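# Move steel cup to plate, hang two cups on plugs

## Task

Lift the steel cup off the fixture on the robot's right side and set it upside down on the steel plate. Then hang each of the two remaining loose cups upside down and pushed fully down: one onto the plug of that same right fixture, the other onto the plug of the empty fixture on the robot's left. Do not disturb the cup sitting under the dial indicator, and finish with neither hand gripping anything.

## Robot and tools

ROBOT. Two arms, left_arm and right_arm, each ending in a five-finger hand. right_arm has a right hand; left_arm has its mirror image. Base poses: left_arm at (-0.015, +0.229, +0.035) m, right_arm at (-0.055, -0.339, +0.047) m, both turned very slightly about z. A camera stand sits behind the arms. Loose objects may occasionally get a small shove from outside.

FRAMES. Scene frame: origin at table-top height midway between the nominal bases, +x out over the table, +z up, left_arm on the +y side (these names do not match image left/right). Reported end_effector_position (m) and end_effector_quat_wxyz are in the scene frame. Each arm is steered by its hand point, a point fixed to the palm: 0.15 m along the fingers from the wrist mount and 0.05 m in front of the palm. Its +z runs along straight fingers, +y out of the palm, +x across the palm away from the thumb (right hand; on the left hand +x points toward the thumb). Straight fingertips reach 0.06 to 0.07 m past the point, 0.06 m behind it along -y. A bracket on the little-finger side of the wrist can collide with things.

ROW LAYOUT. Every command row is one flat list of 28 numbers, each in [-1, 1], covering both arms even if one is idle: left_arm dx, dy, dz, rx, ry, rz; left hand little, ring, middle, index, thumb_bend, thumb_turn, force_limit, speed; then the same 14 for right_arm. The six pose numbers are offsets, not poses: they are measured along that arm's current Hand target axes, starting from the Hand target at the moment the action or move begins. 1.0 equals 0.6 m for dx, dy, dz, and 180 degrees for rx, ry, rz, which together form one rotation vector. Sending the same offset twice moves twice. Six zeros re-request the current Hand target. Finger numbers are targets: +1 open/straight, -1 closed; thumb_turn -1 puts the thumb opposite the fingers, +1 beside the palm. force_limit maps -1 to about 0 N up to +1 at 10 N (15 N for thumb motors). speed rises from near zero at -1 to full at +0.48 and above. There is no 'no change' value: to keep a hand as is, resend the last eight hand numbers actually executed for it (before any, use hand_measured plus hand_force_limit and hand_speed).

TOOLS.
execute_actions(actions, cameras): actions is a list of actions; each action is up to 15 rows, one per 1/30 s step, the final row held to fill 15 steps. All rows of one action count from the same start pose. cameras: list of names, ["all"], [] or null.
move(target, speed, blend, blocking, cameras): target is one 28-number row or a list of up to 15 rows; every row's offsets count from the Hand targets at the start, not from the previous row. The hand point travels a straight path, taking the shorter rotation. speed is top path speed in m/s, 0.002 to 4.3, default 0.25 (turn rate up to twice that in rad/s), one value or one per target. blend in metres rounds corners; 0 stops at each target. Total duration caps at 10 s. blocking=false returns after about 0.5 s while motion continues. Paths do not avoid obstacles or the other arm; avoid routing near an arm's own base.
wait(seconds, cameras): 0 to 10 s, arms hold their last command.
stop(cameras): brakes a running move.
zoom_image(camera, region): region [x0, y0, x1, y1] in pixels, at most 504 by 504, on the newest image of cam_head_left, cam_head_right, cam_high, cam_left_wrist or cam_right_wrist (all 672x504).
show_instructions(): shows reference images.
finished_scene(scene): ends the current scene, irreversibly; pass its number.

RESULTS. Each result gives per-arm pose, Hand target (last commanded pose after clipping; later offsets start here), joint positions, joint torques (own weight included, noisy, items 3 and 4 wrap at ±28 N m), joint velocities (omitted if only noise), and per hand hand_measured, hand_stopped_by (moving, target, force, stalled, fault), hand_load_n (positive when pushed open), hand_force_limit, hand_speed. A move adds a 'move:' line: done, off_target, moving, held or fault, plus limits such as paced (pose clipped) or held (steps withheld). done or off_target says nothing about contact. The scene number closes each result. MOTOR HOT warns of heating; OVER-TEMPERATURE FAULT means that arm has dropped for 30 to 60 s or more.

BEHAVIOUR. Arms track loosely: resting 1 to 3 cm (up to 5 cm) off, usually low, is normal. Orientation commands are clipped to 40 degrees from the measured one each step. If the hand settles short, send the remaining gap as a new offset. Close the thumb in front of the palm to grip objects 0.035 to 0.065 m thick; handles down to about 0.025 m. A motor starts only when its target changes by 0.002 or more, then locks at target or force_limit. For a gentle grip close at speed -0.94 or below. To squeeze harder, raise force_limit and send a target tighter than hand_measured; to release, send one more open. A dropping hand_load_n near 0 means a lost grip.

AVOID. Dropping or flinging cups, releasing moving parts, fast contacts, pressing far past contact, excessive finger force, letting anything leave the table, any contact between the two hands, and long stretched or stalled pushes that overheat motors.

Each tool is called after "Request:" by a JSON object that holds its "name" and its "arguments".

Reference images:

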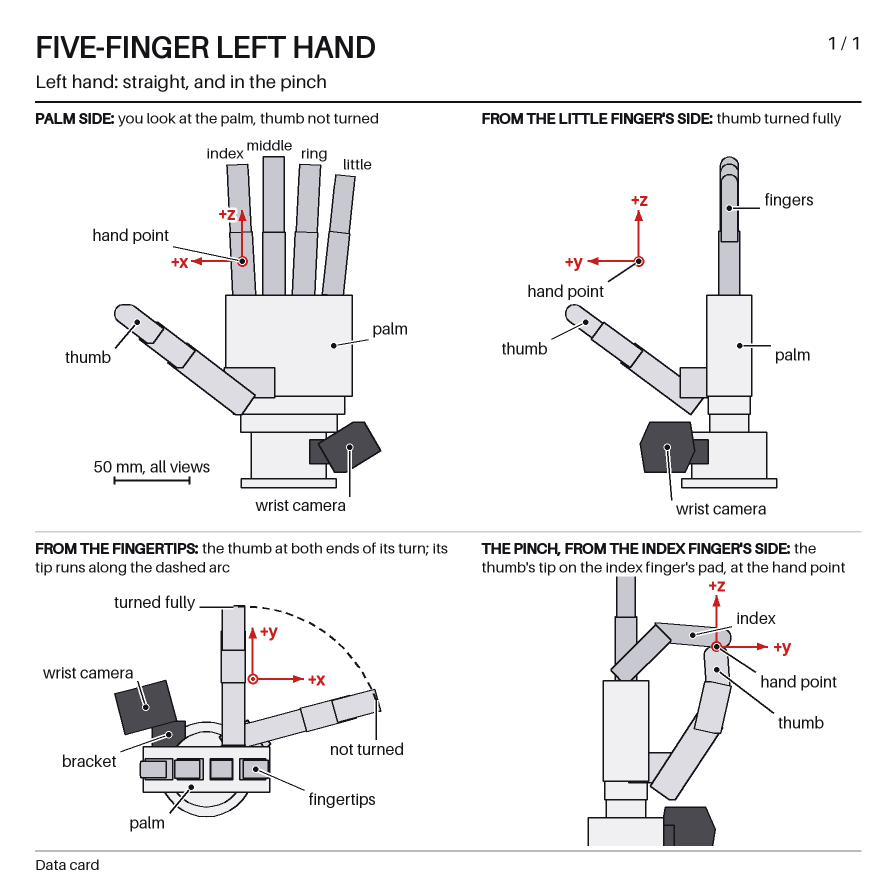

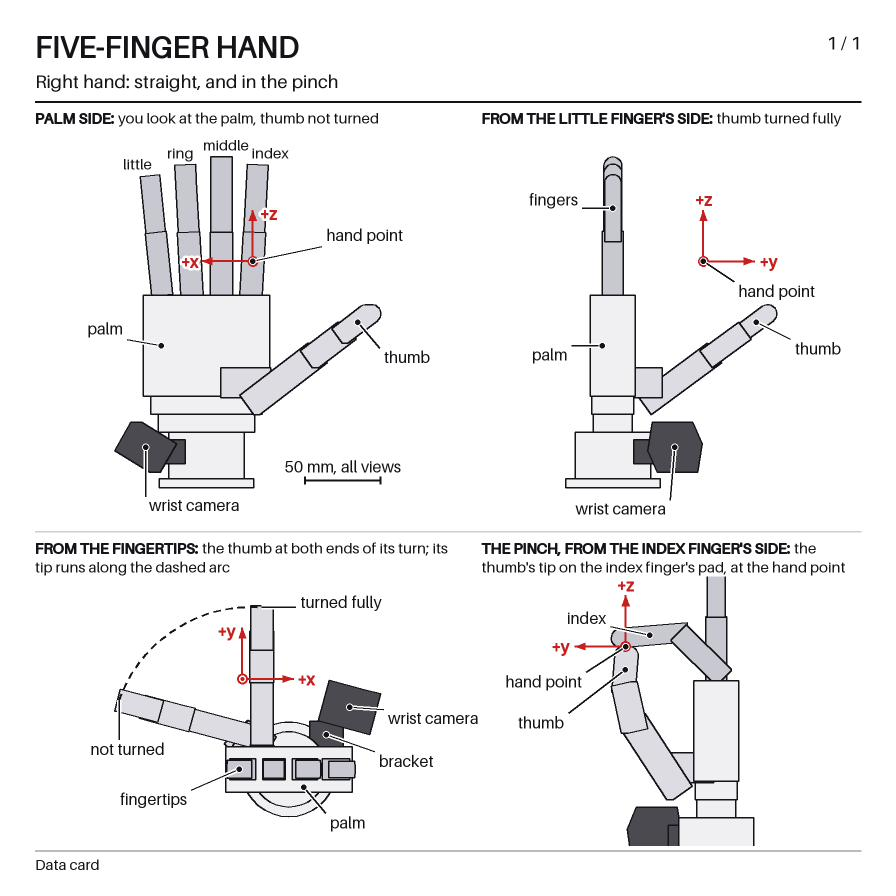

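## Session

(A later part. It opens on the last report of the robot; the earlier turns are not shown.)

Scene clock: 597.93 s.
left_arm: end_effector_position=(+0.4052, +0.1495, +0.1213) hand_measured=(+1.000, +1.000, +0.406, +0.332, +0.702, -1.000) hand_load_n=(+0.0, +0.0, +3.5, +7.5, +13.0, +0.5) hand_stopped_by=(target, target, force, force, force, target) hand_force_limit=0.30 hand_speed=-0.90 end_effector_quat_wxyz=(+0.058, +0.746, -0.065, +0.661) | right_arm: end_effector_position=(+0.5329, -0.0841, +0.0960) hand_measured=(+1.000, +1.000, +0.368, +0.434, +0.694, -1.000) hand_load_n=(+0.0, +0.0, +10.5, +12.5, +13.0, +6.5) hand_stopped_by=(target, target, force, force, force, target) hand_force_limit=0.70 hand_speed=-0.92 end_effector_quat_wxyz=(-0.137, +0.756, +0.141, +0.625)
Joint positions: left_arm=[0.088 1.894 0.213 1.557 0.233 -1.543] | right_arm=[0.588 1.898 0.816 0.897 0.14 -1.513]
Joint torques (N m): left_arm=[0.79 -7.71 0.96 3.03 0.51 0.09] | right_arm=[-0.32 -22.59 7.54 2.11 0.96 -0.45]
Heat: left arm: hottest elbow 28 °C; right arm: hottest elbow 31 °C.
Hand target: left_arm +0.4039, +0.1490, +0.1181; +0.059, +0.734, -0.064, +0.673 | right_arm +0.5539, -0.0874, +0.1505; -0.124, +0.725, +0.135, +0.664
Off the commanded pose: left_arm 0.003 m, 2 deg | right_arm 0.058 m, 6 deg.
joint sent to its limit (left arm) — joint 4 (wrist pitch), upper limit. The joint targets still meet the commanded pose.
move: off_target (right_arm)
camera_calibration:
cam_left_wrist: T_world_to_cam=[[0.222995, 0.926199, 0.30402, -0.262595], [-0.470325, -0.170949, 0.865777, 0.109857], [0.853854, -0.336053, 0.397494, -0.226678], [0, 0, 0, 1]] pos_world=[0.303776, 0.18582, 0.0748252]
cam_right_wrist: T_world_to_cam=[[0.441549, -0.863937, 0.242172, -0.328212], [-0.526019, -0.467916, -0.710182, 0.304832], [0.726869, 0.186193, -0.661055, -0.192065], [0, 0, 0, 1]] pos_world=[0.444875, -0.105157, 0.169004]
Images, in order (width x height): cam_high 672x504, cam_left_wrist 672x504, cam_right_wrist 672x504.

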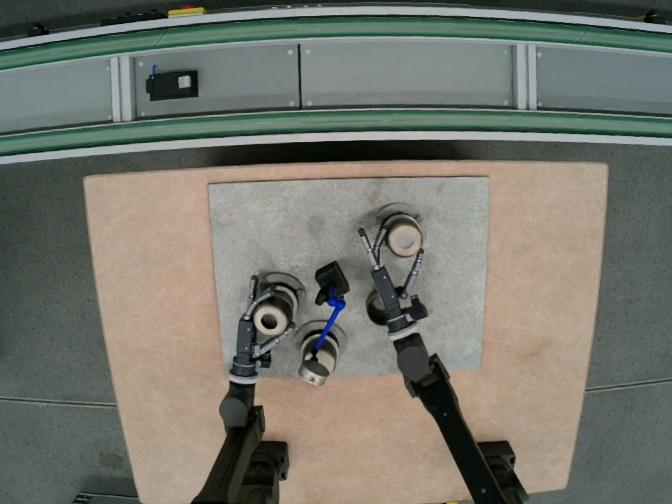

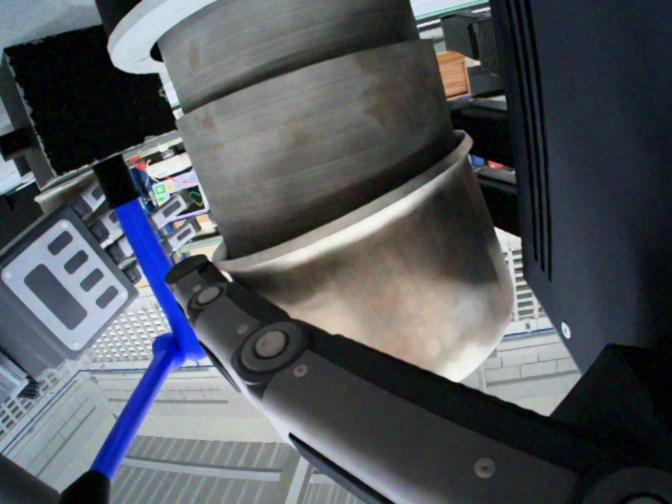

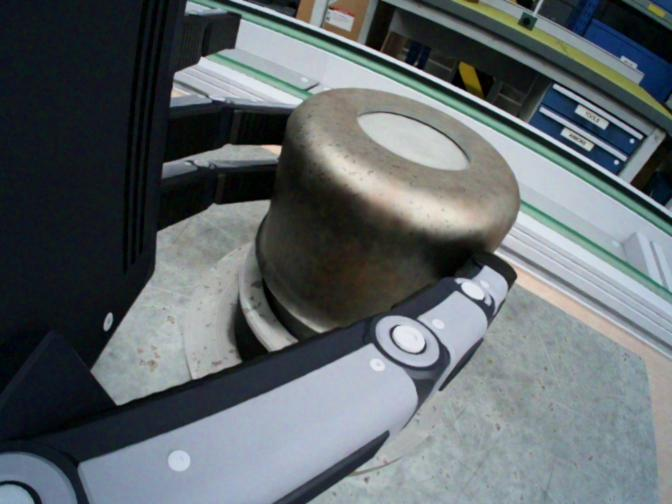

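Request:
{"name": "move", "arguments": {"target": [[0.0332,0,-0.0029,0.04,0,0,1,1,0,0,0.2,-1,0.3,-0.9, 0,0,0,-0.06,0.02,0,1,1,0.0,0.0,0.2,-1,0.7,-0.92],[0.0590,-0.0017,0.0048,-0.04,0,0,1,1,0,0,0.2,-1,0.3,-0.9, 0.0166,0,-0.0015,0.06,0.02,0,1,1,0.0,0.0,0.2,-1,0.7,-0.92],[0.0927,-0.0029,0.0085,0.04,0,0,1,1,0,0,0.2,-1,0.3,-0.9, 0.0332,0,-0.0029,-0.06,0.02,0,1,1,0.0,0.0,0.2,-1,0.7,-0.92],[0.1349,-0.0043,0.0131,0,0,0,1,1,0,0,0.2,-1,0.3,-0.9, 0.0498,0,-0.0044,0,0.02,0,1,1,0.0,0.0,0.2,-1,0.7,-0.92]], "cameras": ["cam_high","cam_left_wrist","cam_right_wrist"], "speed": 0.15}}

Scene clock: 609.00 s.
left_arm: end_effector_position=(+0.4104, +0.1454, +0.1888) hand_measured=(+1.000, +1.000, +0.406, +0.332, +0.698, -1.000) hand_load_n=(+0.0, +0.0, +0.0, +0.0, +0.0, +0.0) hand_stopped_by=(target, target, force, force, force, target) hand_force_limit=0.30 hand_speed=-0.90 end_effector_quat_wxyz=(+0.062, +0.741, -0.066, +0.665) | right_arm: end_effector_position=(+0.5556, -0.0832, +0.1802) hand_measured=(+1.000, +1.000, +0.366, +0.434, +0.690, -1.000) hand_load_n=(+0.0, +0.0, +0.0, +0.0, +0.0, +0.0) hand_stopped_by=(target, target, force, force, force, target) hand_force_limit=0.70 hand_speed=-0.92 end_effector_quat_wxyz=(-0.132, +0.700, +0.128, +0.690)
Joint positions: left_arm=[0.074 1.464 0.216 1.139 0.226 -1.551] | right_arm=[0.581 1.82 0.86 0.947 0.167 -1.561]
Joint torques (N m): left_arm=[1.44 -7.3 5.78 1.94 0.31 0.03] | right_arm=[0.15 -18.78 5.35 1.29 -0.06 -0.11]
Heat: left arm: hottest elbow 28 °C; right arm: hottest elbow 31 °C.
Hand target: left_arm +0.4190, +0.1491, +0.1981; +0.059, +0.734, -0.064, +0.673 | right_arm +0.5540, -0.0875, +0.1805; -0.128, +0.704, +0.131, +0.687
Off the commanded pose: left_arm 0.013 m, 1 deg | right_arm 0.005 m, 1 deg.
move: off_target (left_arm)
camera_calibration:
cam_left_wrist: T_world_to_cam=[[0.224823, 0.926631, 0.301348, -0.280745], [-0.481984, -0.163024, 0.86088, 0.0577528], [0.846845, -0.33879, 0.40997, -0.258408], [0, 0, 0, 1]] pos_world=[0.309786, 0.182016, 0.140824]
cam_right_wrist: T_world_to_cam=[[0.373188, -0.886576, 0.273337, -0.327257], [-0.41201, -0.42235, -0.807384, 0.334891], [0.831251, 0.188689, -0.522894, -0.235843], [0, 0, 0, 1]] pos_world=[0.456152, -0.104196, 0.236516]
Images, in order (width x height): cam_high 672x504, cam_left_wrist 672x504, cam_right_wrist 672x504.

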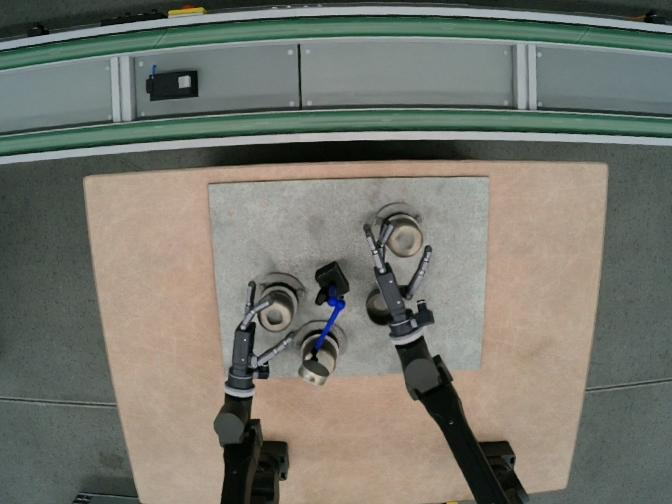

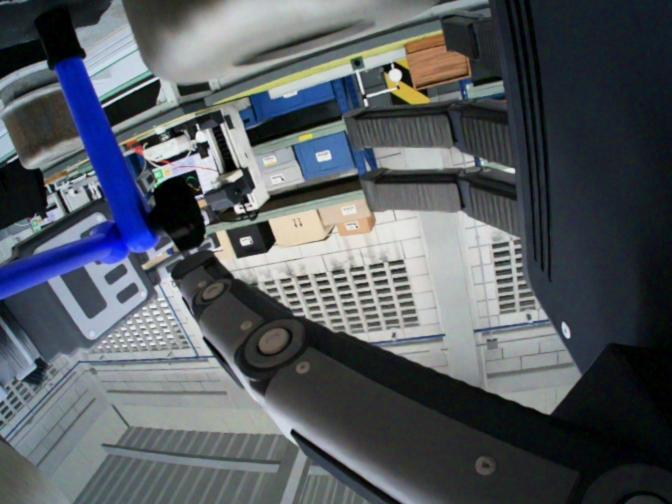

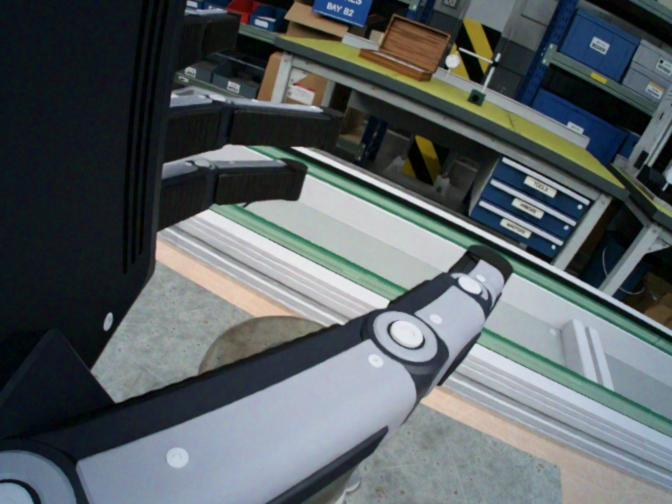

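Request:
{"name": "zoom_image", "arguments": {"camera": "cam_high", "region": [230, 260, 350, 390]}}

Request:
{"name": "zoom_image", "arguments": {"camera": "cam_high", "region": [350, 190, 450, 270]}}

Scaled by 3.877 from the camera's 672x504 image, which has a finer 960x720 frame.

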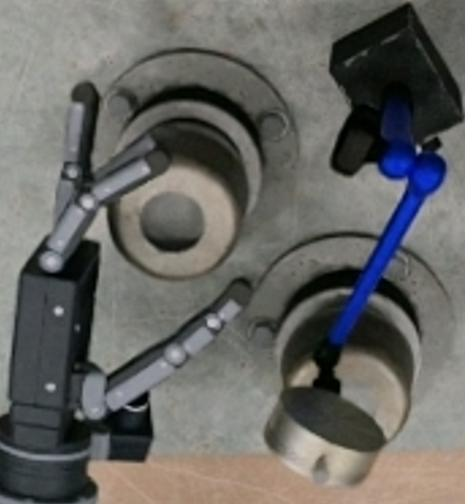

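Scaled by 5.040 from the camera's 672x504 image, which has a finer 960x720 frame.

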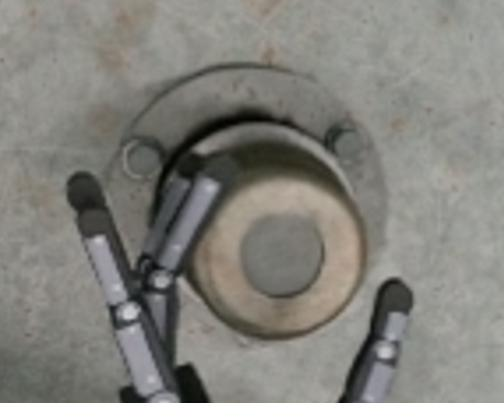

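Request:
{"name": "move", "arguments": {"target": [[0,0,0,0,0,0,1,1,1,1,1,-1,0,0, 0,0,0,0,0,0,1,1,1,1,1,-1,0,0],[0.1165,-0.0125,-0.0445,0,0,0,1,1,1,1,1,-1,0,0, -0.1713,0.0007,-0.0192,0,0,0,1,1,1,1,1,-1,0,0],[0.1165,-0.0125,-0.0445,0,0,0,1,1,1,1,1,-1,0,0, -0.1713,0.0007,-0.0192,0,0,0,1,1,0.0,0.0,0.2,-1,0.4,-0.92]], "cameras": ["cam_head_left","cam_head_right","cam_right_wrist"], "speed": 0.1}}

Scene clock: 626.07 s.
left_arm: end_effector_position=(+0.3895, +0.1558, +0.2525) hand_measured=(+1.000, +1.000, +1.000, +1.000, +1.000, -1.000) hand_load_n=(+0.0, +0.0, +0.0, +0.0, +0.0, -0.5) hand_stopped_by=(target, target, target, target, target, target) hand_force_limit=0.00 hand_speed=0.00 end_effector_quat_wxyz=(+0.065, +0.744, -0.063, +0.662) | right_arm: end_effector_position=(+0.5428, -0.0892, +0.0843) hand_measured=(+1.000, +1.000, +0.368, +0.426, +0.692, -1.000) hand_load_n=(+0.0, +0.0, +9.5, +7.5, +12.5, +1.0) hand_stopped_by=(target, target, force, force, force, target) hand_force_limit=0.40 hand_speed=-0.92 end_effector_quat_wxyz=(-0.133, +0.704, +0.132, +0.685)
Joint positions: left_arm=[0.125 1.018 0.229 0.668 0.278 -1.551] | right_arm=[0.582 2.05 0.824 1.199 0.16 -1.561]
Joint torques (N m): left_arm=[2.02 -3.25 9.55 1.83 0.27 0.09] | right_arm=[0.5 -16.79 3.63 2.7 0.32 -0.1]
Heat: left arm: hottest elbow 29 °C; right arm: hottest elbow 31 °C.
Hand target: left_arm +0.4001, +0.1600, +0.2701; +0.059, +0.734, -0.064, +0.673 | right_arm +0.5409, -0.0930, +0.0781; -0.128, +0.704, +0.131, +0.687
Off the commanded pose: left_arm 0.021 m, 2 deg | right_arm 0.008 m, 1 deg.
move: off_target (left_arm)
camera_calibration:
cam_right_wrist: T_world_to_cam=[[0.382636, -0.882032, 0.274973, -0.306462], [-0.418855, -0.430888, -0.79931, 0.252123], [0.823499, 0.190671, -0.534316, -0.268839], [0, 0, 0, 1]] pos_world=[0.444255, -0.110412, 0.142147]
Images, in order (width x height): cam_head_left 672x504, cam_head_right 672x504, cam_right_wrist 672x504.

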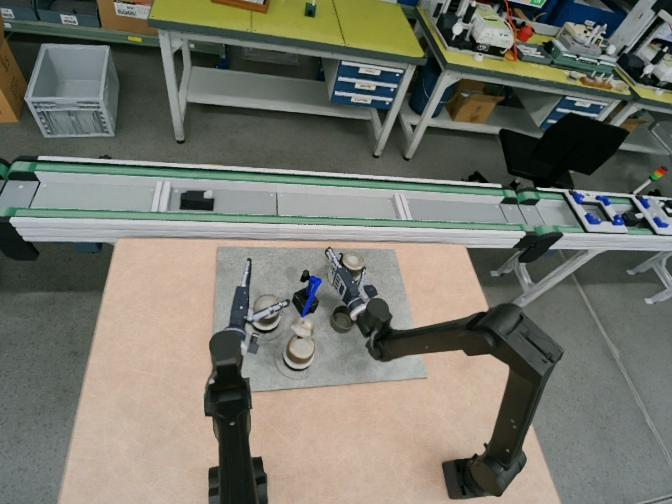

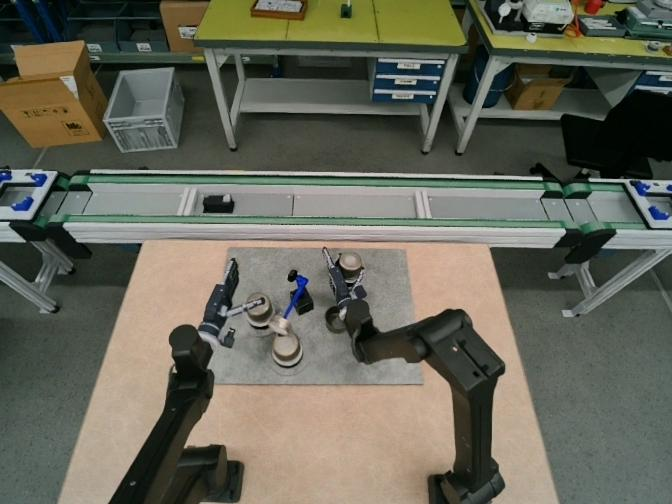

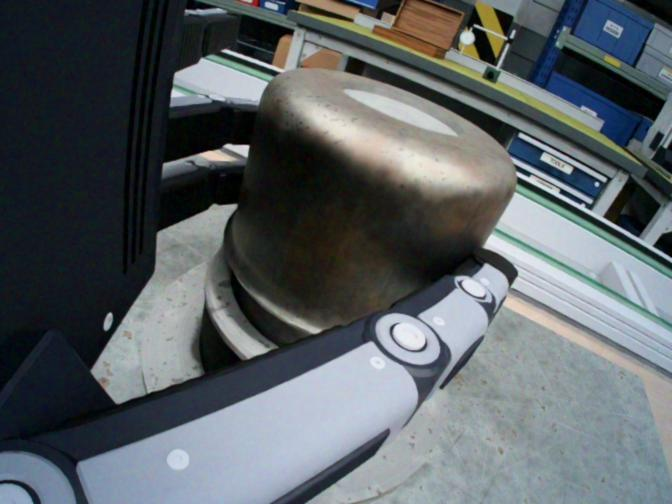

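Request:
{"name": "move", "arguments": {"target": [[0,0,0,0,0,0,1,1,1,1,1,-1,0,0, 0.0442,0.0037,0.0258,0,0.012,0,1,1,0.0,0.0,0.2,-1,0.4,-0.92]], "cameras": ["cam_right_wrist"], "speed": 0.04}}

Request:
{"name": "move", "arguments": {"target": [[0,0,0,0,0,0,1,1,1,1,1,-1,0,0, 0.0200,0,0,0,0,0,1,1,0.0,0.0,0.2,-1,0.4,-0.92]], "cameras": ["cam_right_wrist"], "speed": 0.04}}

Scene clock: 629.77 s.
left_arm: end_effector_position=(+0.3895, +0.1558, +0.2525) hand_measured=(+1.000, +1.000, +1.000, +1.000, +1.000, -1.000) hand_load_n=(+0.0, +0.0, +0.0, +0.0, +0.0, -0.5) hand_stopped_by=(target, target, target, target, target, target) hand_force_limit=0.00 hand_speed=0.00 end_effector_quat_wxyz=(+0.065, +0.744, -0.063, +0.662) | right_arm: end_effector_position=(+0.5430, -0.0887, +0.0846) hand_measured=(+1.000, +1.000, +0.368, +0.426, +0.692, -1.000) hand_load_n=(+0.0, +0.0, +8.0, +6.0, +13.5, +1.0) hand_stopped_by=(target, target, force, force, force, target) hand_force_limit=0.40 hand_speed=-0.92 end_effector_quat_wxyz=(-0.133, +0.704, +0.132, +0.685)
Joint positions: left_arm=[0.125 1.018 0.229 0.668 0.278 -1.551] | right_arm=[0.582 2.05 0.825 1.199 0.159 -1.561]
Joint torques (N m): left_arm=[2.2 -3.08 9.47 1.92 0.27 0.07] | right_arm=[-0.44 -19.72 5.98 1.8 0.04 -0.16]
Heat: left arm: hottest elbow 29 °C; right arm: hottest elbow 31 °C.
Hand target: left_arm +0.4001, +0.1600, +0.2701; +0.059, +0.734, -0.064, +0.673 | right_arm +0.5568, -0.0892, +0.1043; -0.130, +0.691, +0.128, +0.700
Off the commanded pose: left_arm 0.021 m, 2 deg | right_arm 0.024 m, 2 deg.
move: off_target (left_arm, right_arm)
camera_calibration:
cam_right_wrist: T_world_to_cam=[[0.383834, -0.881554, 0.274835, -0.306792], [-0.417701, -0.4312, -0.799745, 0.252009], [0.823527, 0.192171, -0.533735, -0.268886], [0, 0, 0, 1]] pos_world=[0.444456, -0.110116, 0.142346]
Images, in order (width x height): cam_right_wrist 672x504.

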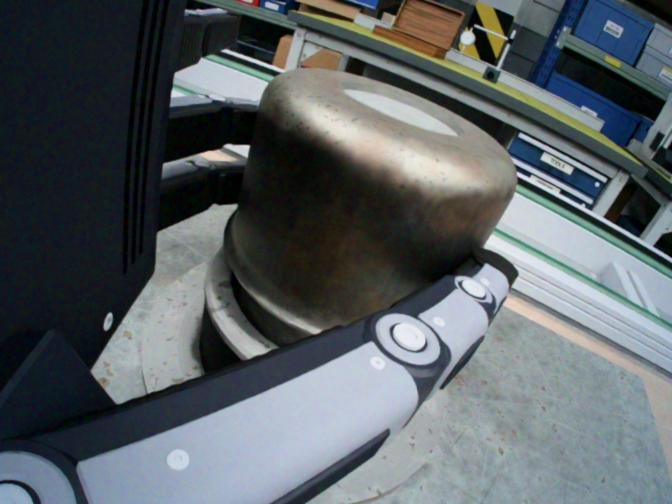

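Scene clock: 630.53 s.
left_arm: end_effector_position=(+0.3895, +0.1558, +0.2525) hand_measured=(+1.000, +1.000, +1.000, +1.000, +1.000, -1.000) hand_load_n=(+0.0, +0.0, +0.0, +0.0, +0.0, +0.0) hand_stopped_by=(target, target, target, target, target, target) hand_force_limit=0.00 hand_speed=0.00 end_effector_quat_wxyz=(+0.065, +0.744, -0.063, +0.662) | right_arm: end_effector_position=(+0.5431, -0.0886, +0.0855) hand_measured=(+1.000, +1.000, +0.368, +0.426, +0.692, -1.000) hand_load_n=(+0.0, +0.0, +8.0, +6.5, +13.5, +1.5) hand_stopped_by=(target, target, force, force, force, target) hand_force_limit=0.40 hand_speed=-0.92 end_effector_quat_wxyz=(-0.132, +0.709, +0.134, +0.680)
Joint positions: left_arm=[0.125 1.018 0.229 0.668 0.278 -1.551] | right_arm=[0.582 2.038 0.825 1.172 0.158 -1.561]
Joint torques (N m): left_arm=[1.55 -3.96 9.68 1.94 0.32 0.03] | right_arm=[-0.32 -21.42 5.75 1.78 0.07 -0.16]
Heat: left arm: hottest elbow 29 °C; right arm: hottest elbow 31 °C.
Hand target: left_arm +0.4001, +0.1600, +0.2701; +0.059, +0.734, -0.064, +0.673 | right_arm +0.5566, -0.0893, +0.1162; -0.130, +0.691, +0.128, +0.700
Off the commanded pose: left_arm 0.021 m, 2 deg | right_arm 0.034 m, 3 deg.
move: off_target (left_arm, right_arm)
camera_calibration:
cam_right_wrist: T_world_to_cam=[[0.387562, -0.879396, 0.276509, -0.308938], [-0.427445, -0.43719, -0.7913, 0.256803], [0.816753, 0.188486, -0.545332, -0.264159], [0, 0, 0, 1]] pos_world=[0.445255, -0.109617, 0.144578]
Images, in order (width x height): cam_right_wrist 672x504.

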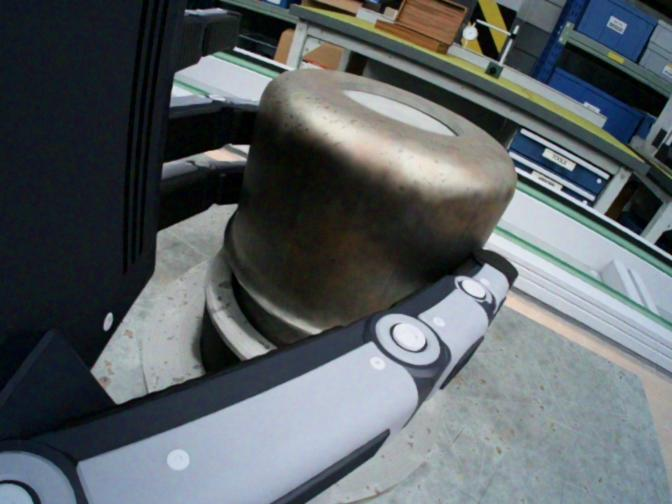

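Request:
{"name": "move", "arguments": {"target": [[0,0,0,0,0,0,1,1,1,1,1,-1,0,0, 0.0200,0,0.004,0.03,0.006,0,1,1,0.0,0.0,0.2,-1,0.4,-0.92],[0,0,0,0,0,0,1,1,1,1,1,-1,0,0, 0.0400,0,0.006,-0.03,0.006,0,1,1,0.0,0.0,0.2,-1,0.4,-0.92],[0,0,0,0,0,0,1,1,1,1,1,-1,0,0, 0.0400,0,0.006,0,0.006,0,1,1,0.0,0.0,0.2,-1,0.4,-0.92]], "cameras": ["cam_right_wrist"], "speed": 0.15}}

Scene clock: 634.90 s.
left_arm: end_effector_position=(+0.3895, +0.1558, +0.2525) hand_measured=(+1.000, +1.000, +1.000, +1.000, +1.000, -1.000) hand_load_n=(+0.0, +0.0, +0.0, +0.0, +0.0, -0.5) hand_stopped_by=(target, target, target, target, target, target) hand_force_limit=0.00 hand_speed=0.00 end_effector_quat_wxyz=(+0.065, +0.744, -0.063, +0.662) | right_arm: end_effector_position=(+0.5445, -0.0878, +0.0937) hand_measured=(+1.000, +1.000, +0.368, +0.426, +0.692, -1.000) hand_load_n=(+0.0, +0.0, +5.0, +6.5, +15.0, +4.0) hand_stopped_by=(target, target, force, force, force, target) hand_force_limit=0.40 hand_speed=-0.92 end_effector_quat_wxyz=(-0.132, +0.716, +0.129, +0.674)
Joint positions: left_arm=[0.125 1.018 0.229 0.668 0.278 -1.551] | right_arm=[0.583 2.003 0.829 1.115 0.167 -1.546]
Joint torques (N m): left_arm=[1.44 -4.13 9.68 1.85 0.31 0.05] | right_arm=[-0.56 -22.48 5.97 2.62 -0.21 -0.34]
Heat: left arm: hottest elbow 30 °C; right arm: hottest elbow 31 °C.
Hand target: left_arm +0.4001, +0.1600, +0.2701; +0.059, +0.734, -0.064, +0.673 | right_arm +0.5597, -0.0880, +0.1401; -0.131, +0.684, +0.127, +0.706
Off the commanded pose: left_arm 0.021 m, 2 deg | right_arm 0.049 m, 5 deg.
move: off_target (left_arm, right_arm)
camera_calibration:
cam_right_wrist: T_world_to_cam=[[0.386333, -0.883452, 0.265064, -0.30973], [-0.446683, -0.430631, -0.784239, 0.274578], [0.806983, 0.184578, -0.56099, -0.254577], [0, 0, 0, 1]] pos_world=[0.447747, -0.1084, 0.154618]
Images, in order (width x height): cam_right_wrist 672x504.

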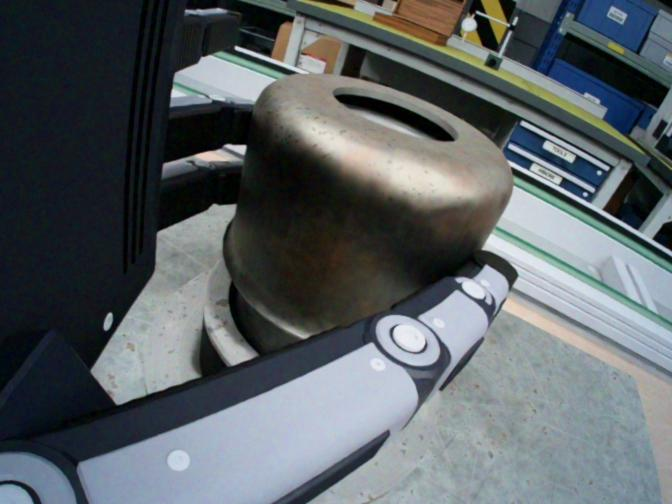

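Request:
{"name": "move", "arguments": {"target": [[0,0,0,0,0,0,1,1,1,1,1,-1,0,0, 0.0100,0,0.003,0.035,0.01,0,1,1,0.0,0.0,0.2,-1,0.4,-0.92],[0,0,0,0,0,0,1,1,1,1,1,-1,0,0, 0.0200,0,0.005,-0.035,0.01,0,1,1,0.0,0.0,0.2,-1,0.4,-0.92],[0,0,0,0,0,0,1,1,1,1,1,-1,0,0, 0.0300,0,0.005,0.035,0.01,0,1,1,0.0,0.0,0.2,-1,0.4,-0.92],[0,0,0,0,0,0,1,1,1,1,1,-1,0,0, 0.0300,0,0.006,0,0.01,0,1,1,0.0,0.0,0.2,-1,0.4,-0.92]], "cameras": ["cam_right_wrist"], "speed": 0.15}}

Scene clock: 641.67 s.
left_arm: end_effector_position=(+0.3895, +0.1558, +0.2525) hand_measured=(+1.000, +1.000, +1.000, +1.000, +1.000, -1.000) hand_load_n=(+0.0, +0.0, +0.0, +0.0, +0.0, +0.0) hand_stopped_by=(target, target, target, target, target, target) hand_force_limit=0.00 hand_speed=0.00 end_effector_quat_wxyz=(+0.065, +0.744, -0.063, +0.662) | right_arm: end_effector_position=(+0.5582, -0.0926, +0.1467) hand_measured=(+1.000, +1.000, +0.366, +0.426, +0.690, -1.000) hand_load_n=(+0.0, +0.0, +0.0, +0.0, +0.0, +0.0) hand_stopped_by=(target, target, force, force, force, target) hand_force_limit=0.40 hand_speed=-0.92 end_effector_quat_wxyz=(-0.133, +0.683, +0.124, +0.708)
Joint positions: left_arm=[0.125 1.018 0.229 0.668 0.278 -1.551] | right_arm=[0.564 1.937 0.845 1.13 0.154 -1.57]
Joint torques (N m): left_arm=[1.03 -4.25 9.63 2.04 0.29 0.07] | right_arm=[1.03 -18.26 6.17 2.09 0.12 -0.13]
Heat: left arm: hottest elbow 31 °C; right arm: hottest elbow 31 °C.
Hand target: left_arm +0.4001, +0.1600, +0.2701; +0.059, +0.734, -0.064, +0.673 | right_arm +0.5626, -0.0870, +0.1583; -0.133, +0.673, +0.125, +0.717
Off the commanded pose: left_arm 0.021 m, 2 deg | right_arm 0.014 m, 2 deg.
move: off_target (left_arm, right_arm)
camera_calibration:
cam_right_wrist: T_world_to_cam=[[0.356056, -0.89282, 0.275857, -0.318805], [-0.375132, -0.406938, -0.832873, 0.289648], [0.855863, 0.193066, -0.479817, -0.273399], [0, 0, 0, 1]] pos_world=[0.45616, -0.113982, 0.198004]
Images, in order (width x height): cam_right_wrist 672x504.

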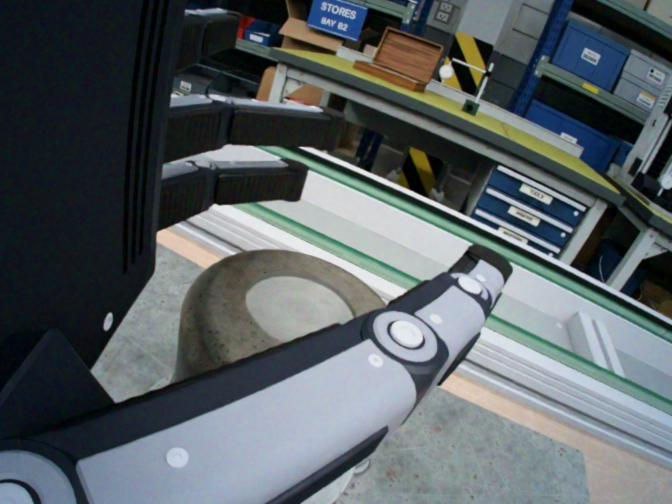

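Request:
{"name": "move", "arguments": {"target": [[0,0,0,0,0,0,1,1,1,1,1,-1,0,0, 0,0,0,0,0,0,1,1,1,1,1,-1,0,0],[0,0,0,0,0,0,1,1,1,1,1,-1,0,0, -0.1297,-0.0060,-0.0445,0,-0.012,0,1,1,1,1,1,-1,0,0],[0,0,0,0,0,0,1,1,1,1,1,-1,0,0, -0.1297,-0.0060,-0.0445,0,-0.012,0,1,1,0.0,0.0,0.2,-1,0.8,-0.92]], "cameras": ["cam_right_wrist"], "speed": 0.1}}

Scene clock: 655.53 s.
left_arm: end_effector_position=(+0.3895, +0.1558, +0.2525) hand_measured=(+1.000, +1.000, +1.000, +1.000, +1.000, -1.000) hand_load_n=(+0.0, +0.0, +0.0, +0.0, +0.0, +0.0) hand_stopped_by=(target, target, target, target, target, target) hand_force_limit=0.00 hand_speed=0.00 end_effector_quat_wxyz=(+0.065, +0.744, -0.063, +0.662) | right_arm: end_effector_position=(+0.5434, -0.0892, +0.0861) hand_measured=(+1.000, +1.000, +0.368, +0.420, +0.686, -1.000) hand_load_n=(+0.0, +0.0, +10.0, +7.5, +14.5, +1.5) hand_stopped_by=(target, target, force, force, force, target) hand_force_limit=0.80 hand_speed=-0.92 end_effector_quat_wxyz=(-0.134, +0.686, +0.128, +0.703)
Joint positions: left_arm=[0.125 1.018 0.229 0.668 0.278 -1.551] | right_arm=[0.583 2.085 0.828 1.282 0.165 -1.571]
Joint torques (N m): left_arm=[1.85 -3.72 9.62 1.77 0.26 0.04] | right_arm=[0.73 -16.79 3.47 2.71 0.25 -0.08]
Heat: left arm: hottest elbow 33 °C; right arm: hottest elbow 30 °C.
Hand target: left_arm +0.4001, +0.1600, +0.2701; +0.059, +0.734, -0.064, +0.673 | right_arm +0.5409, -0.0915, +0.0790; -0.131, +0.686, +0.127, +0.704
Off the commanded pose: left_arm 0.021 m, 2 deg | right_arm 0.008 m, 0 deg.
move: off_target (left_arm)
camera_calibration:
cam_right_wrist: T_world_to_cam=[[0.36618, -0.888025, 0.278072, -0.299122], [-0.381019, -0.415713, -0.825837, 0.236773], [0.848962, 0.196455, -0.49058, -0.285543], [0, 0, 0, 1]] pos_world=[0.442163, -0.111101, 0.138632]
Images, in order (width x height): cam_right_wrist 672x504.

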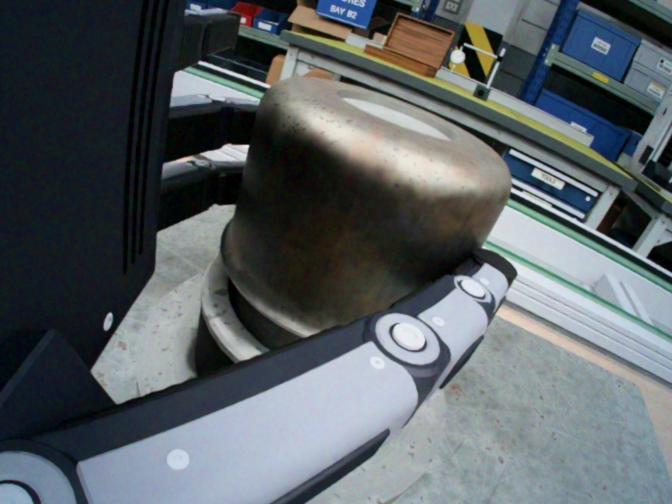

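Request:
{"name": "move", "arguments": {"target": [[0,0,0,0,0,0,1,1,1,1,1,-1,0,0, 0.0562,0.0053,0.0245,0,0.012,0,1,1,0.0,0.0,0.2,-1,0.8,-0.92]], "cameras": ["cam_right_wrist"], "speed": 0.03}}

Request:
{"name": "move", "arguments": {"target": [[0,0,0,0,0,0,1,1,1,1,1,-1,0,0, 0.03,0,0.003,0,0.003,0,1,1,0.0,0.0,0.2,-1,0.8,-0.92]], "cameras": ["cam_right_wrist"], "speed": 0.03}}

Scene clock: 660.90 s.
left_arm: end_effector_position=(+0.3895, +0.1558, +0.2525) hand_measured=(+1.000, +1.000, +1.000, +1.000, +1.000, -1.000) hand_load_n=(+0.0, +0.0, +0.0, +0.0, +0.0, +0.0) hand_stopped_by=(target, target, target, target, target, target) hand_force_limit=0.00 hand_speed=0.00 end_effector_quat_wxyz=(+0.065, +0.744, -0.063, +0.662) | right_arm: end_effector_position=(+0.5437, -0.0886, +0.0868) hand_measured=(+1.000, +1.000, +0.368, +0.420, +0.686, -1.000) hand_load_n=(+0.0, +0.0, +8.5, +6.5, +15.5, +1.5) hand_stopped_by=(target, target, force, force, force, target) hand_force_limit=0.80 hand_speed=-0.92 end_effector_quat_wxyz=(-0.134, +0.688, +0.130, +0.701)
Joint positions: left_arm=[0.125 1.018 0.229 0.668 0.278 -1.551] | right_arm=[0.582 2.079 0.828 1.27 0.161 -1.571]
Joint torques (N m): left_arm=[1.9 -4.25 9.62 1.81 0.32 0.09] | right_arm=[-0.26 -21.36 5.16 1.72 -0.02 -0.14]
Heat: left arm: hottest elbow 33 °C; right arm: hottest elbow 30 °C.
Hand target: left_arm +0.4001, +0.1600, +0.2701; +0.059, +0.734, -0.064, +0.673 | right_arm +0.5549, -0.0894, +0.1130; -0.133, +0.673, +0.125, +0.717
Off the commanded pose: left_arm 0.021 m, 2 deg | right_arm 0.029 m, 3 deg.
move: off_target (left_arm, right_arm)
camera_calibration:
cam_right_wrist: T_world_to_cam=[[0.37031, -0.886047, 0.278909, -0.301085], [-0.383798, -0.41937, -0.822696, 0.238636], [0.845914, 0.197608, -0.49536, -0.28334], [0, 0, 0, 1]] pos_world=[0.442764, -0.110709, 0.139945]
Images, in order (width x height): cam_right_wrist 672x504.

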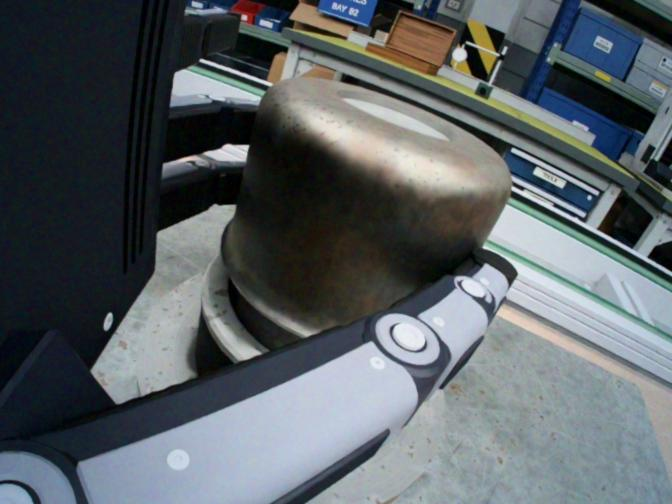

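Scene clock: 661.80 s.
left_arm: end_effector_position=(+0.3895, +0.1558, +0.2525) hand_measured=(+1.000, +1.000, +1.000, +1.000, +1.000, -1.000) hand_load_n=(+0.0, +0.0, +0.0, +0.0, +0.0, +0.0) hand_stopped_by=(target, target, target, target, target, target) hand_force_limit=0.00 hand_speed=0.00 end_effector_quat_wxyz=(+0.065, +0.744, -0.063, +0.662) | right_arm: end_effector_position=(+0.5445, -0.0880, +0.0924) hand_measured=(+1.000, +1.000, +0.368, +0.420, +0.686, -1.000) hand_load_n=(+0.0, -0.5, +7.0, +5.5, +16.0, +4.0) hand_stopped_by=(target, target, force, force, force, target) hand_force_limit=0.80 hand_speed=-0.92 end_effector_quat_wxyz=(-0.135, +0.693, +0.130, +0.696)
Joint positions: left_arm=[0.125 1.018 0.229 0.668 0.278 -1.551] | right_arm=[0.582 2.054 0.828 1.232 0.161 -1.566]
Joint torques (N m): left_arm=[1.26 -4.48 9.59 2.03 0.29 0.05] | right_arm=[-0.32 -22.83 5.09 2.09 -0.01 -0.21]
Heat: left arm: hottest elbow 33 °C; right arm: hottest elbow 30 °C.
Hand target: left_arm +0.4001, +0.1600, +0.2701; +0.059, +0.734, -0.064, +0.673 | right_arm +0.5556, -0.0891, +0.1311; -0.134, +0.669, +0.124, +0.720
Off the commanded pose: left_arm 0.021 m, 2 deg | right_arm 0.040 m, 4 deg.
move: off_target (left_arm, right_arm)
camera_calibration:
cam_right_wrist: T_world_to_cam=[[0.373996, -0.885416, 0.27598, -0.304002], [-0.394657, -0.421228, -0.816586, 0.248969], [0.839269, 0.196482, -0.506973, -0.276797], [0, 0, 0, 1]] pos_world=[0.44426, -0.109909, 0.146875]
Images, in order (width x height): cam_right_wrist 672x504.

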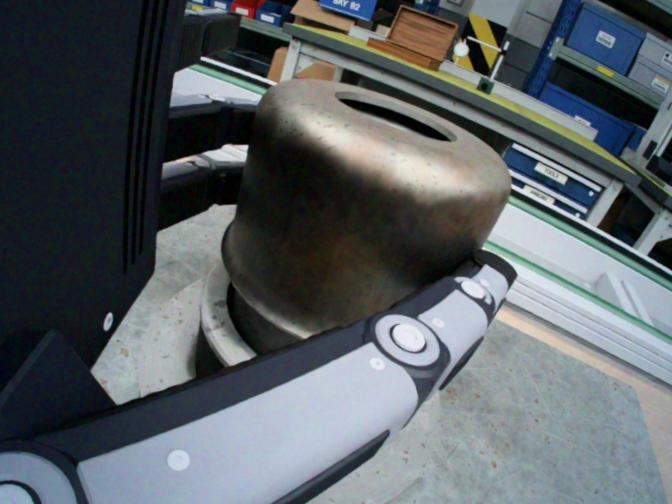

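Request:
{"name": "move", "arguments": {"target": [[0,0,0,0,0,0,1,1,1,1,1,-1,0,0, 0.02,0,0.003,0,0.003,0,1,1,0.0,0.0,0.2,-1,0.8,-0.92]], "cameras": ["cam_right_wrist"], "speed": 0.03}}

Request:
{"name": "move", "arguments": {"target": [[0,0,0,0,0,0,1,1,1,1,1,-1,0,0, 0.02,0,0.003,0,0.003,0,1,1,0.0,0.0,0.2,-1,0.8,-0.92]], "cameras": ["cam_right_wrist"], "speed": 0.03}}

Scene clock: 665.70 s.
left_arm: end_effector_position=(+0.3895, +0.1558, +0.2525) hand_measured=(+1.000, +1.000, +1.000, +1.000, +1.000, -1.000) hand_load_n=(+0.0, +0.0, +0.0, +0.5, +0.0, -0.5) hand_stopped_by=(target, target, target, target, target, target) hand_force_limit=0.00 hand_speed=0.00 end_effector_quat_wxyz=(+0.065, +0.744, -0.063, +0.662) | right_arm: end_effector_position=(+0.5446, -0.0878, +0.1007) hand_measured=(+1.000, +1.000, +0.368, +0.418, +0.686, -1.000) hand_load_n=(+0.0, +0.0, +8.0, +5.0, +15.5, +3.5) hand_stopped_by=(target, target, force, force, force, target) hand_force_limit=0.80 hand_speed=-0.92 end_effector_quat_wxyz=(-0.136, +0.693, +0.129, +0.697)
Joint positions: left_arm=[0.125 1.018 0.229 0.668 0.278 -1.551] | right_arm=[0.582 2.03 0.825 1.213 0.161 -1.563]
Joint torques (N m): left_arm=[1.49 -4.07 9.62 1.98 0.32 0.09] | right_arm=[-0.32 -22.89 5.42 2.14 -0.01 -0.24]
Heat: left arm: hottest elbow 34 °C; right arm: hottest elbow 30 °C.
Hand target: left_arm +0.4001, +0.1600, +0.2701; +0.059, +0.734, -0.064, +0.673 | right_arm +0.5565, -0.0887, +0.1431; -0.135, +0.666, +0.124, +0.723
Off the commanded pose: left_arm 0.021 m, 2 deg | right_arm 0.044 m, 4 deg.
move: off_target (left_arm, right_arm)
camera_calibration:
cam_right_wrist: T_world_to_cam=[[0.374008, -0.886397, 0.272798, -0.30592], [-0.394445, -0.418248, -0.818219, 0.256189], [0.839364, 0.198416, -0.506063, -0.272697], [0, 0, 0, 1]] pos_world=[0.444361, -0.109909, 0.155071]
Images, in order (width x height): cam_right_wrist 672x504.

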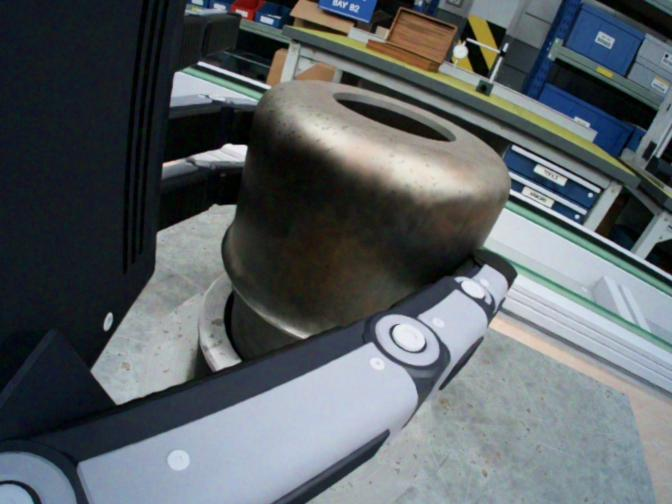

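Scene clock: 666.47 s.
left_arm: end_effector_position=(+0.3895, +0.1558, +0.2525) hand_measured=(+1.000, +1.000, +1.000, +1.000, +1.000, -1.000) hand_load_n=(-0.5, +0.0, +0.0, +0.0, +0.0, +0.0) hand_stopped_by=(target, target, target, target, target, target) hand_force_limit=0.00 hand_speed=0.00 end_effector_quat_wxyz=(+0.065, +0.744, -0.063, +0.662) | right_arm: end_effector_position=(+0.5447, -0.0878, +0.1094) hand_measured=(+1.000, +1.000, +0.368, +0.418, +0.686, -1.000) hand_load_n=(+0.0, +0.0, +9.0, +1.5, +15.0, +5.5) hand_stopped_by=(target, target, force, force, force, target) hand_force_limit=0.80 hand_speed=-0.92 end_effector_quat_wxyz=(-0.136, +0.692, +0.128, +0.697)
Joint positions: left_arm=[0.125 1.018 0.229 0.668 0.278 -1.551] | right_arm=[0.582 2.007 0.822 1.195 0.162 -1.562]
Joint torques (N m): left_arm=[1.85 -4.78 9.52 1.94 0.3 0.01] | right_arm=[-0.32 -22.89 5.75 2.24 -0.03 -0.28]
Heat: left arm: hottest elbow 34 °C; right arm: hottest elbow 30 °C.
Hand target: left_arm +0.4001, +0.1600, +0.2701; +0.059, +0.734, -0.064, +0.673 | right_arm +0.5572, -0.0885, +0.1553; -0.135, +0.663, +0.123, +0.726
Off the commanded pose: left_arm 0.021 m, 2 deg | right_arm 0.047 m, 5 deg.
move: off_target (left_arm, right_arm)
camera_calibration:
cam_right_wrist: T_world_to_cam=[[0.373126, -0.887199, 0.271394, -0.307791], [-0.393132, -0.416151, -0.819918, 0.263023], [0.840372, 0.199239, -0.504063, -0.269063], [0, 0, 0, 1]] pos_world=[0.444361, -0.110007, 0.163566]
Images, in order (width x height): cam_right_wrist 672x504.

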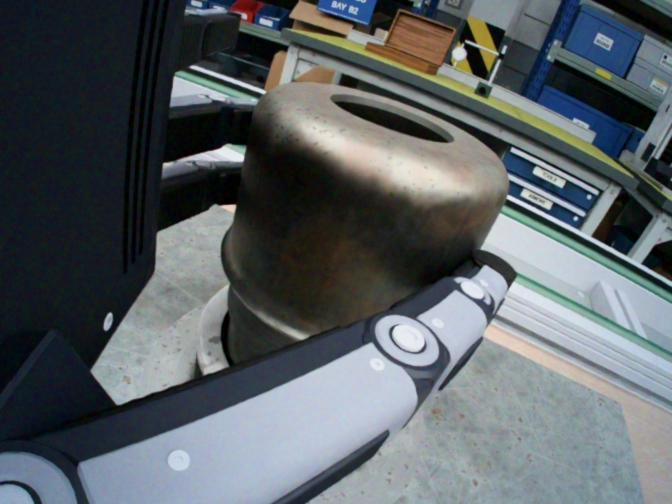

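Request:
{"name": "move", "arguments": {"target": [[0,0,0,0,0,0,1,1,1,1,1,-1,0,0, 0.02,0,0.002,0,0,0,1,1,0.0,0.0,0.2,-1,0.8,-0.92]], "cameras": [], "speed": 0.03}}

Request:
{"name": "move", "arguments": {"target": [[0,0,0,0,0,0,1,1,1,1,1,-1,0,0, 0.02,0,0.002,0,0,0,1,1,0.0,0.0,0.2,-1,0.8,-0.92]], "cameras": ["cam_right_wrist"], "speed": 0.03}}

Scene clock: 669.40 s.
left_arm: end_effector_position=(+0.3895, +0.1558, +0.2525) hand_measured=(+1.000, +1.000, +1.000, +1.000, +1.000, -1.000) hand_load_n=(+0.0, +0.0, +0.0, +0.0, +0.0, +0.0) hand_stopped_by=(target, target, target, target, target, target) hand_force_limit=0.00 hand_speed=0.00 end_effector_quat_wxyz=(+0.065, +0.744, -0.063, +0.662) | right_arm: end_effector_position=(+0.5448, -0.0878, +0.1202) hand_measured=(+1.000, +1.000, +0.368, +0.418, +0.686, -1.000) hand_load_n=(+0.0, +0.0, +10.0, +0.5, +14.0, +6.0) hand_stopped_by=(target, target, force, force, force, target) hand_force_limit=0.80 hand_speed=-0.92 end_effector_quat_wxyz=(-0.136, +0.693, +0.128, +0.697)
Joint positions: left_arm=[0.125 1.018 0.229 0.668 0.278 -1.551] | right_arm=[0.582 1.975 0.82 1.163 0.162 -1.561]
Joint torques (N m): left_arm=[0.79 -4.31 9.66 1.63 0.29 0.05] | right_arm=[-0.38 -22.77 6.08 2.26 -0.03 -0.3]
Heat: left arm: hottest elbow 34 °C; right arm: hottest elbow 30 °C.
Hand target: left_arm +0.4001, +0.1600, +0.2701; +0.059, +0.734, -0.064, +0.673 | right_arm +0.5572, -0.0885, +0.1674; -0.135, +0.663, +0.123, +0.726
Off the commanded pose: left_arm 0.021 m, 2 deg | right_arm 0.049 m, 5 deg.
move: off_target (left_arm, right_arm)
No camera images: "cameras" was empty.

Scene clock: 670.37 s.
left_arm: end_effector_position=(+0.3895, +0.1558, +0.2525) hand_measured=(+1.000, +1.000, +1.000, +1.000, +1.000, -1.000) hand_load_n=(+0.0, +0.0, +0.0, +0.0, +0.0, +0.0) hand_stopped_by=(target, target, target, target, target, target) hand_force_limit=0.00 hand_speed=0.00 end_effector_quat_wxyz=(+0.065, +0.744, -0.063, +0.662) | right_arm: end_effector_position=(+0.5463, -0.0872, +0.1525) hand_measured=(+1.000, +1.000, +0.368, +0.418, +0.686, -1.000) hand_load_n=(+0.0, +0.0, +11.5, +0.5, +14.0, +4.0) hand_stopped_by=(target, target, force, force, force, target) hand_force_limit=0.80 hand_speed=-0.92 end_effector_quat_wxyz=(-0.140, +0.680, +0.123, +0.709)
Joint positions: left_arm=[0.125 1.018 0.229 0.668 0.278 -1.551] | right_arm=[0.582 1.913 0.818 1.141 0.162 -1.563]
Joint torques (N m): left_arm=[1.38 -4.42 9.62 1.83 0.29 0.05] | right_arm=[-0.38 -19.9 6.74 1.78 -0.07 -0.27]
Heat: left arm: hottest elbow 34 °C; right arm: hottest elbow 30 °C.
Hand target: left_arm +0.4001, +0.1600, +0.2701; +0.059, +0.734, -0.064, +0.673 | right_arm +0.5574, -0.0885, +0.1795; -0.135, +0.663, +0.123, +0.726
Off the commanded pose: left_arm 0.021 m, 2 deg | right_arm 0.029 m, 3 deg.
move: off_target (left_arm, right_arm)
camera_calibration:
cam_right_wrist: T_world_to_cam=[[0.363957, -0.892308, 0.267061, -0.314353], [-0.367348, -0.401001, -0.839198, 0.2894], [0.855915, 0.207328, -0.473734, -0.261179], [0, 0, 0, 1]] pos_world=[0.444269, -0.110301, 0.203086]
Images, in order (width x height): cam_right_wrist 672x504.

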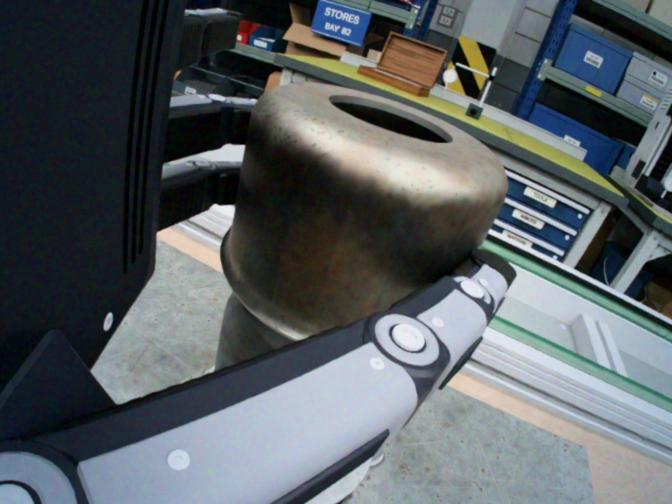

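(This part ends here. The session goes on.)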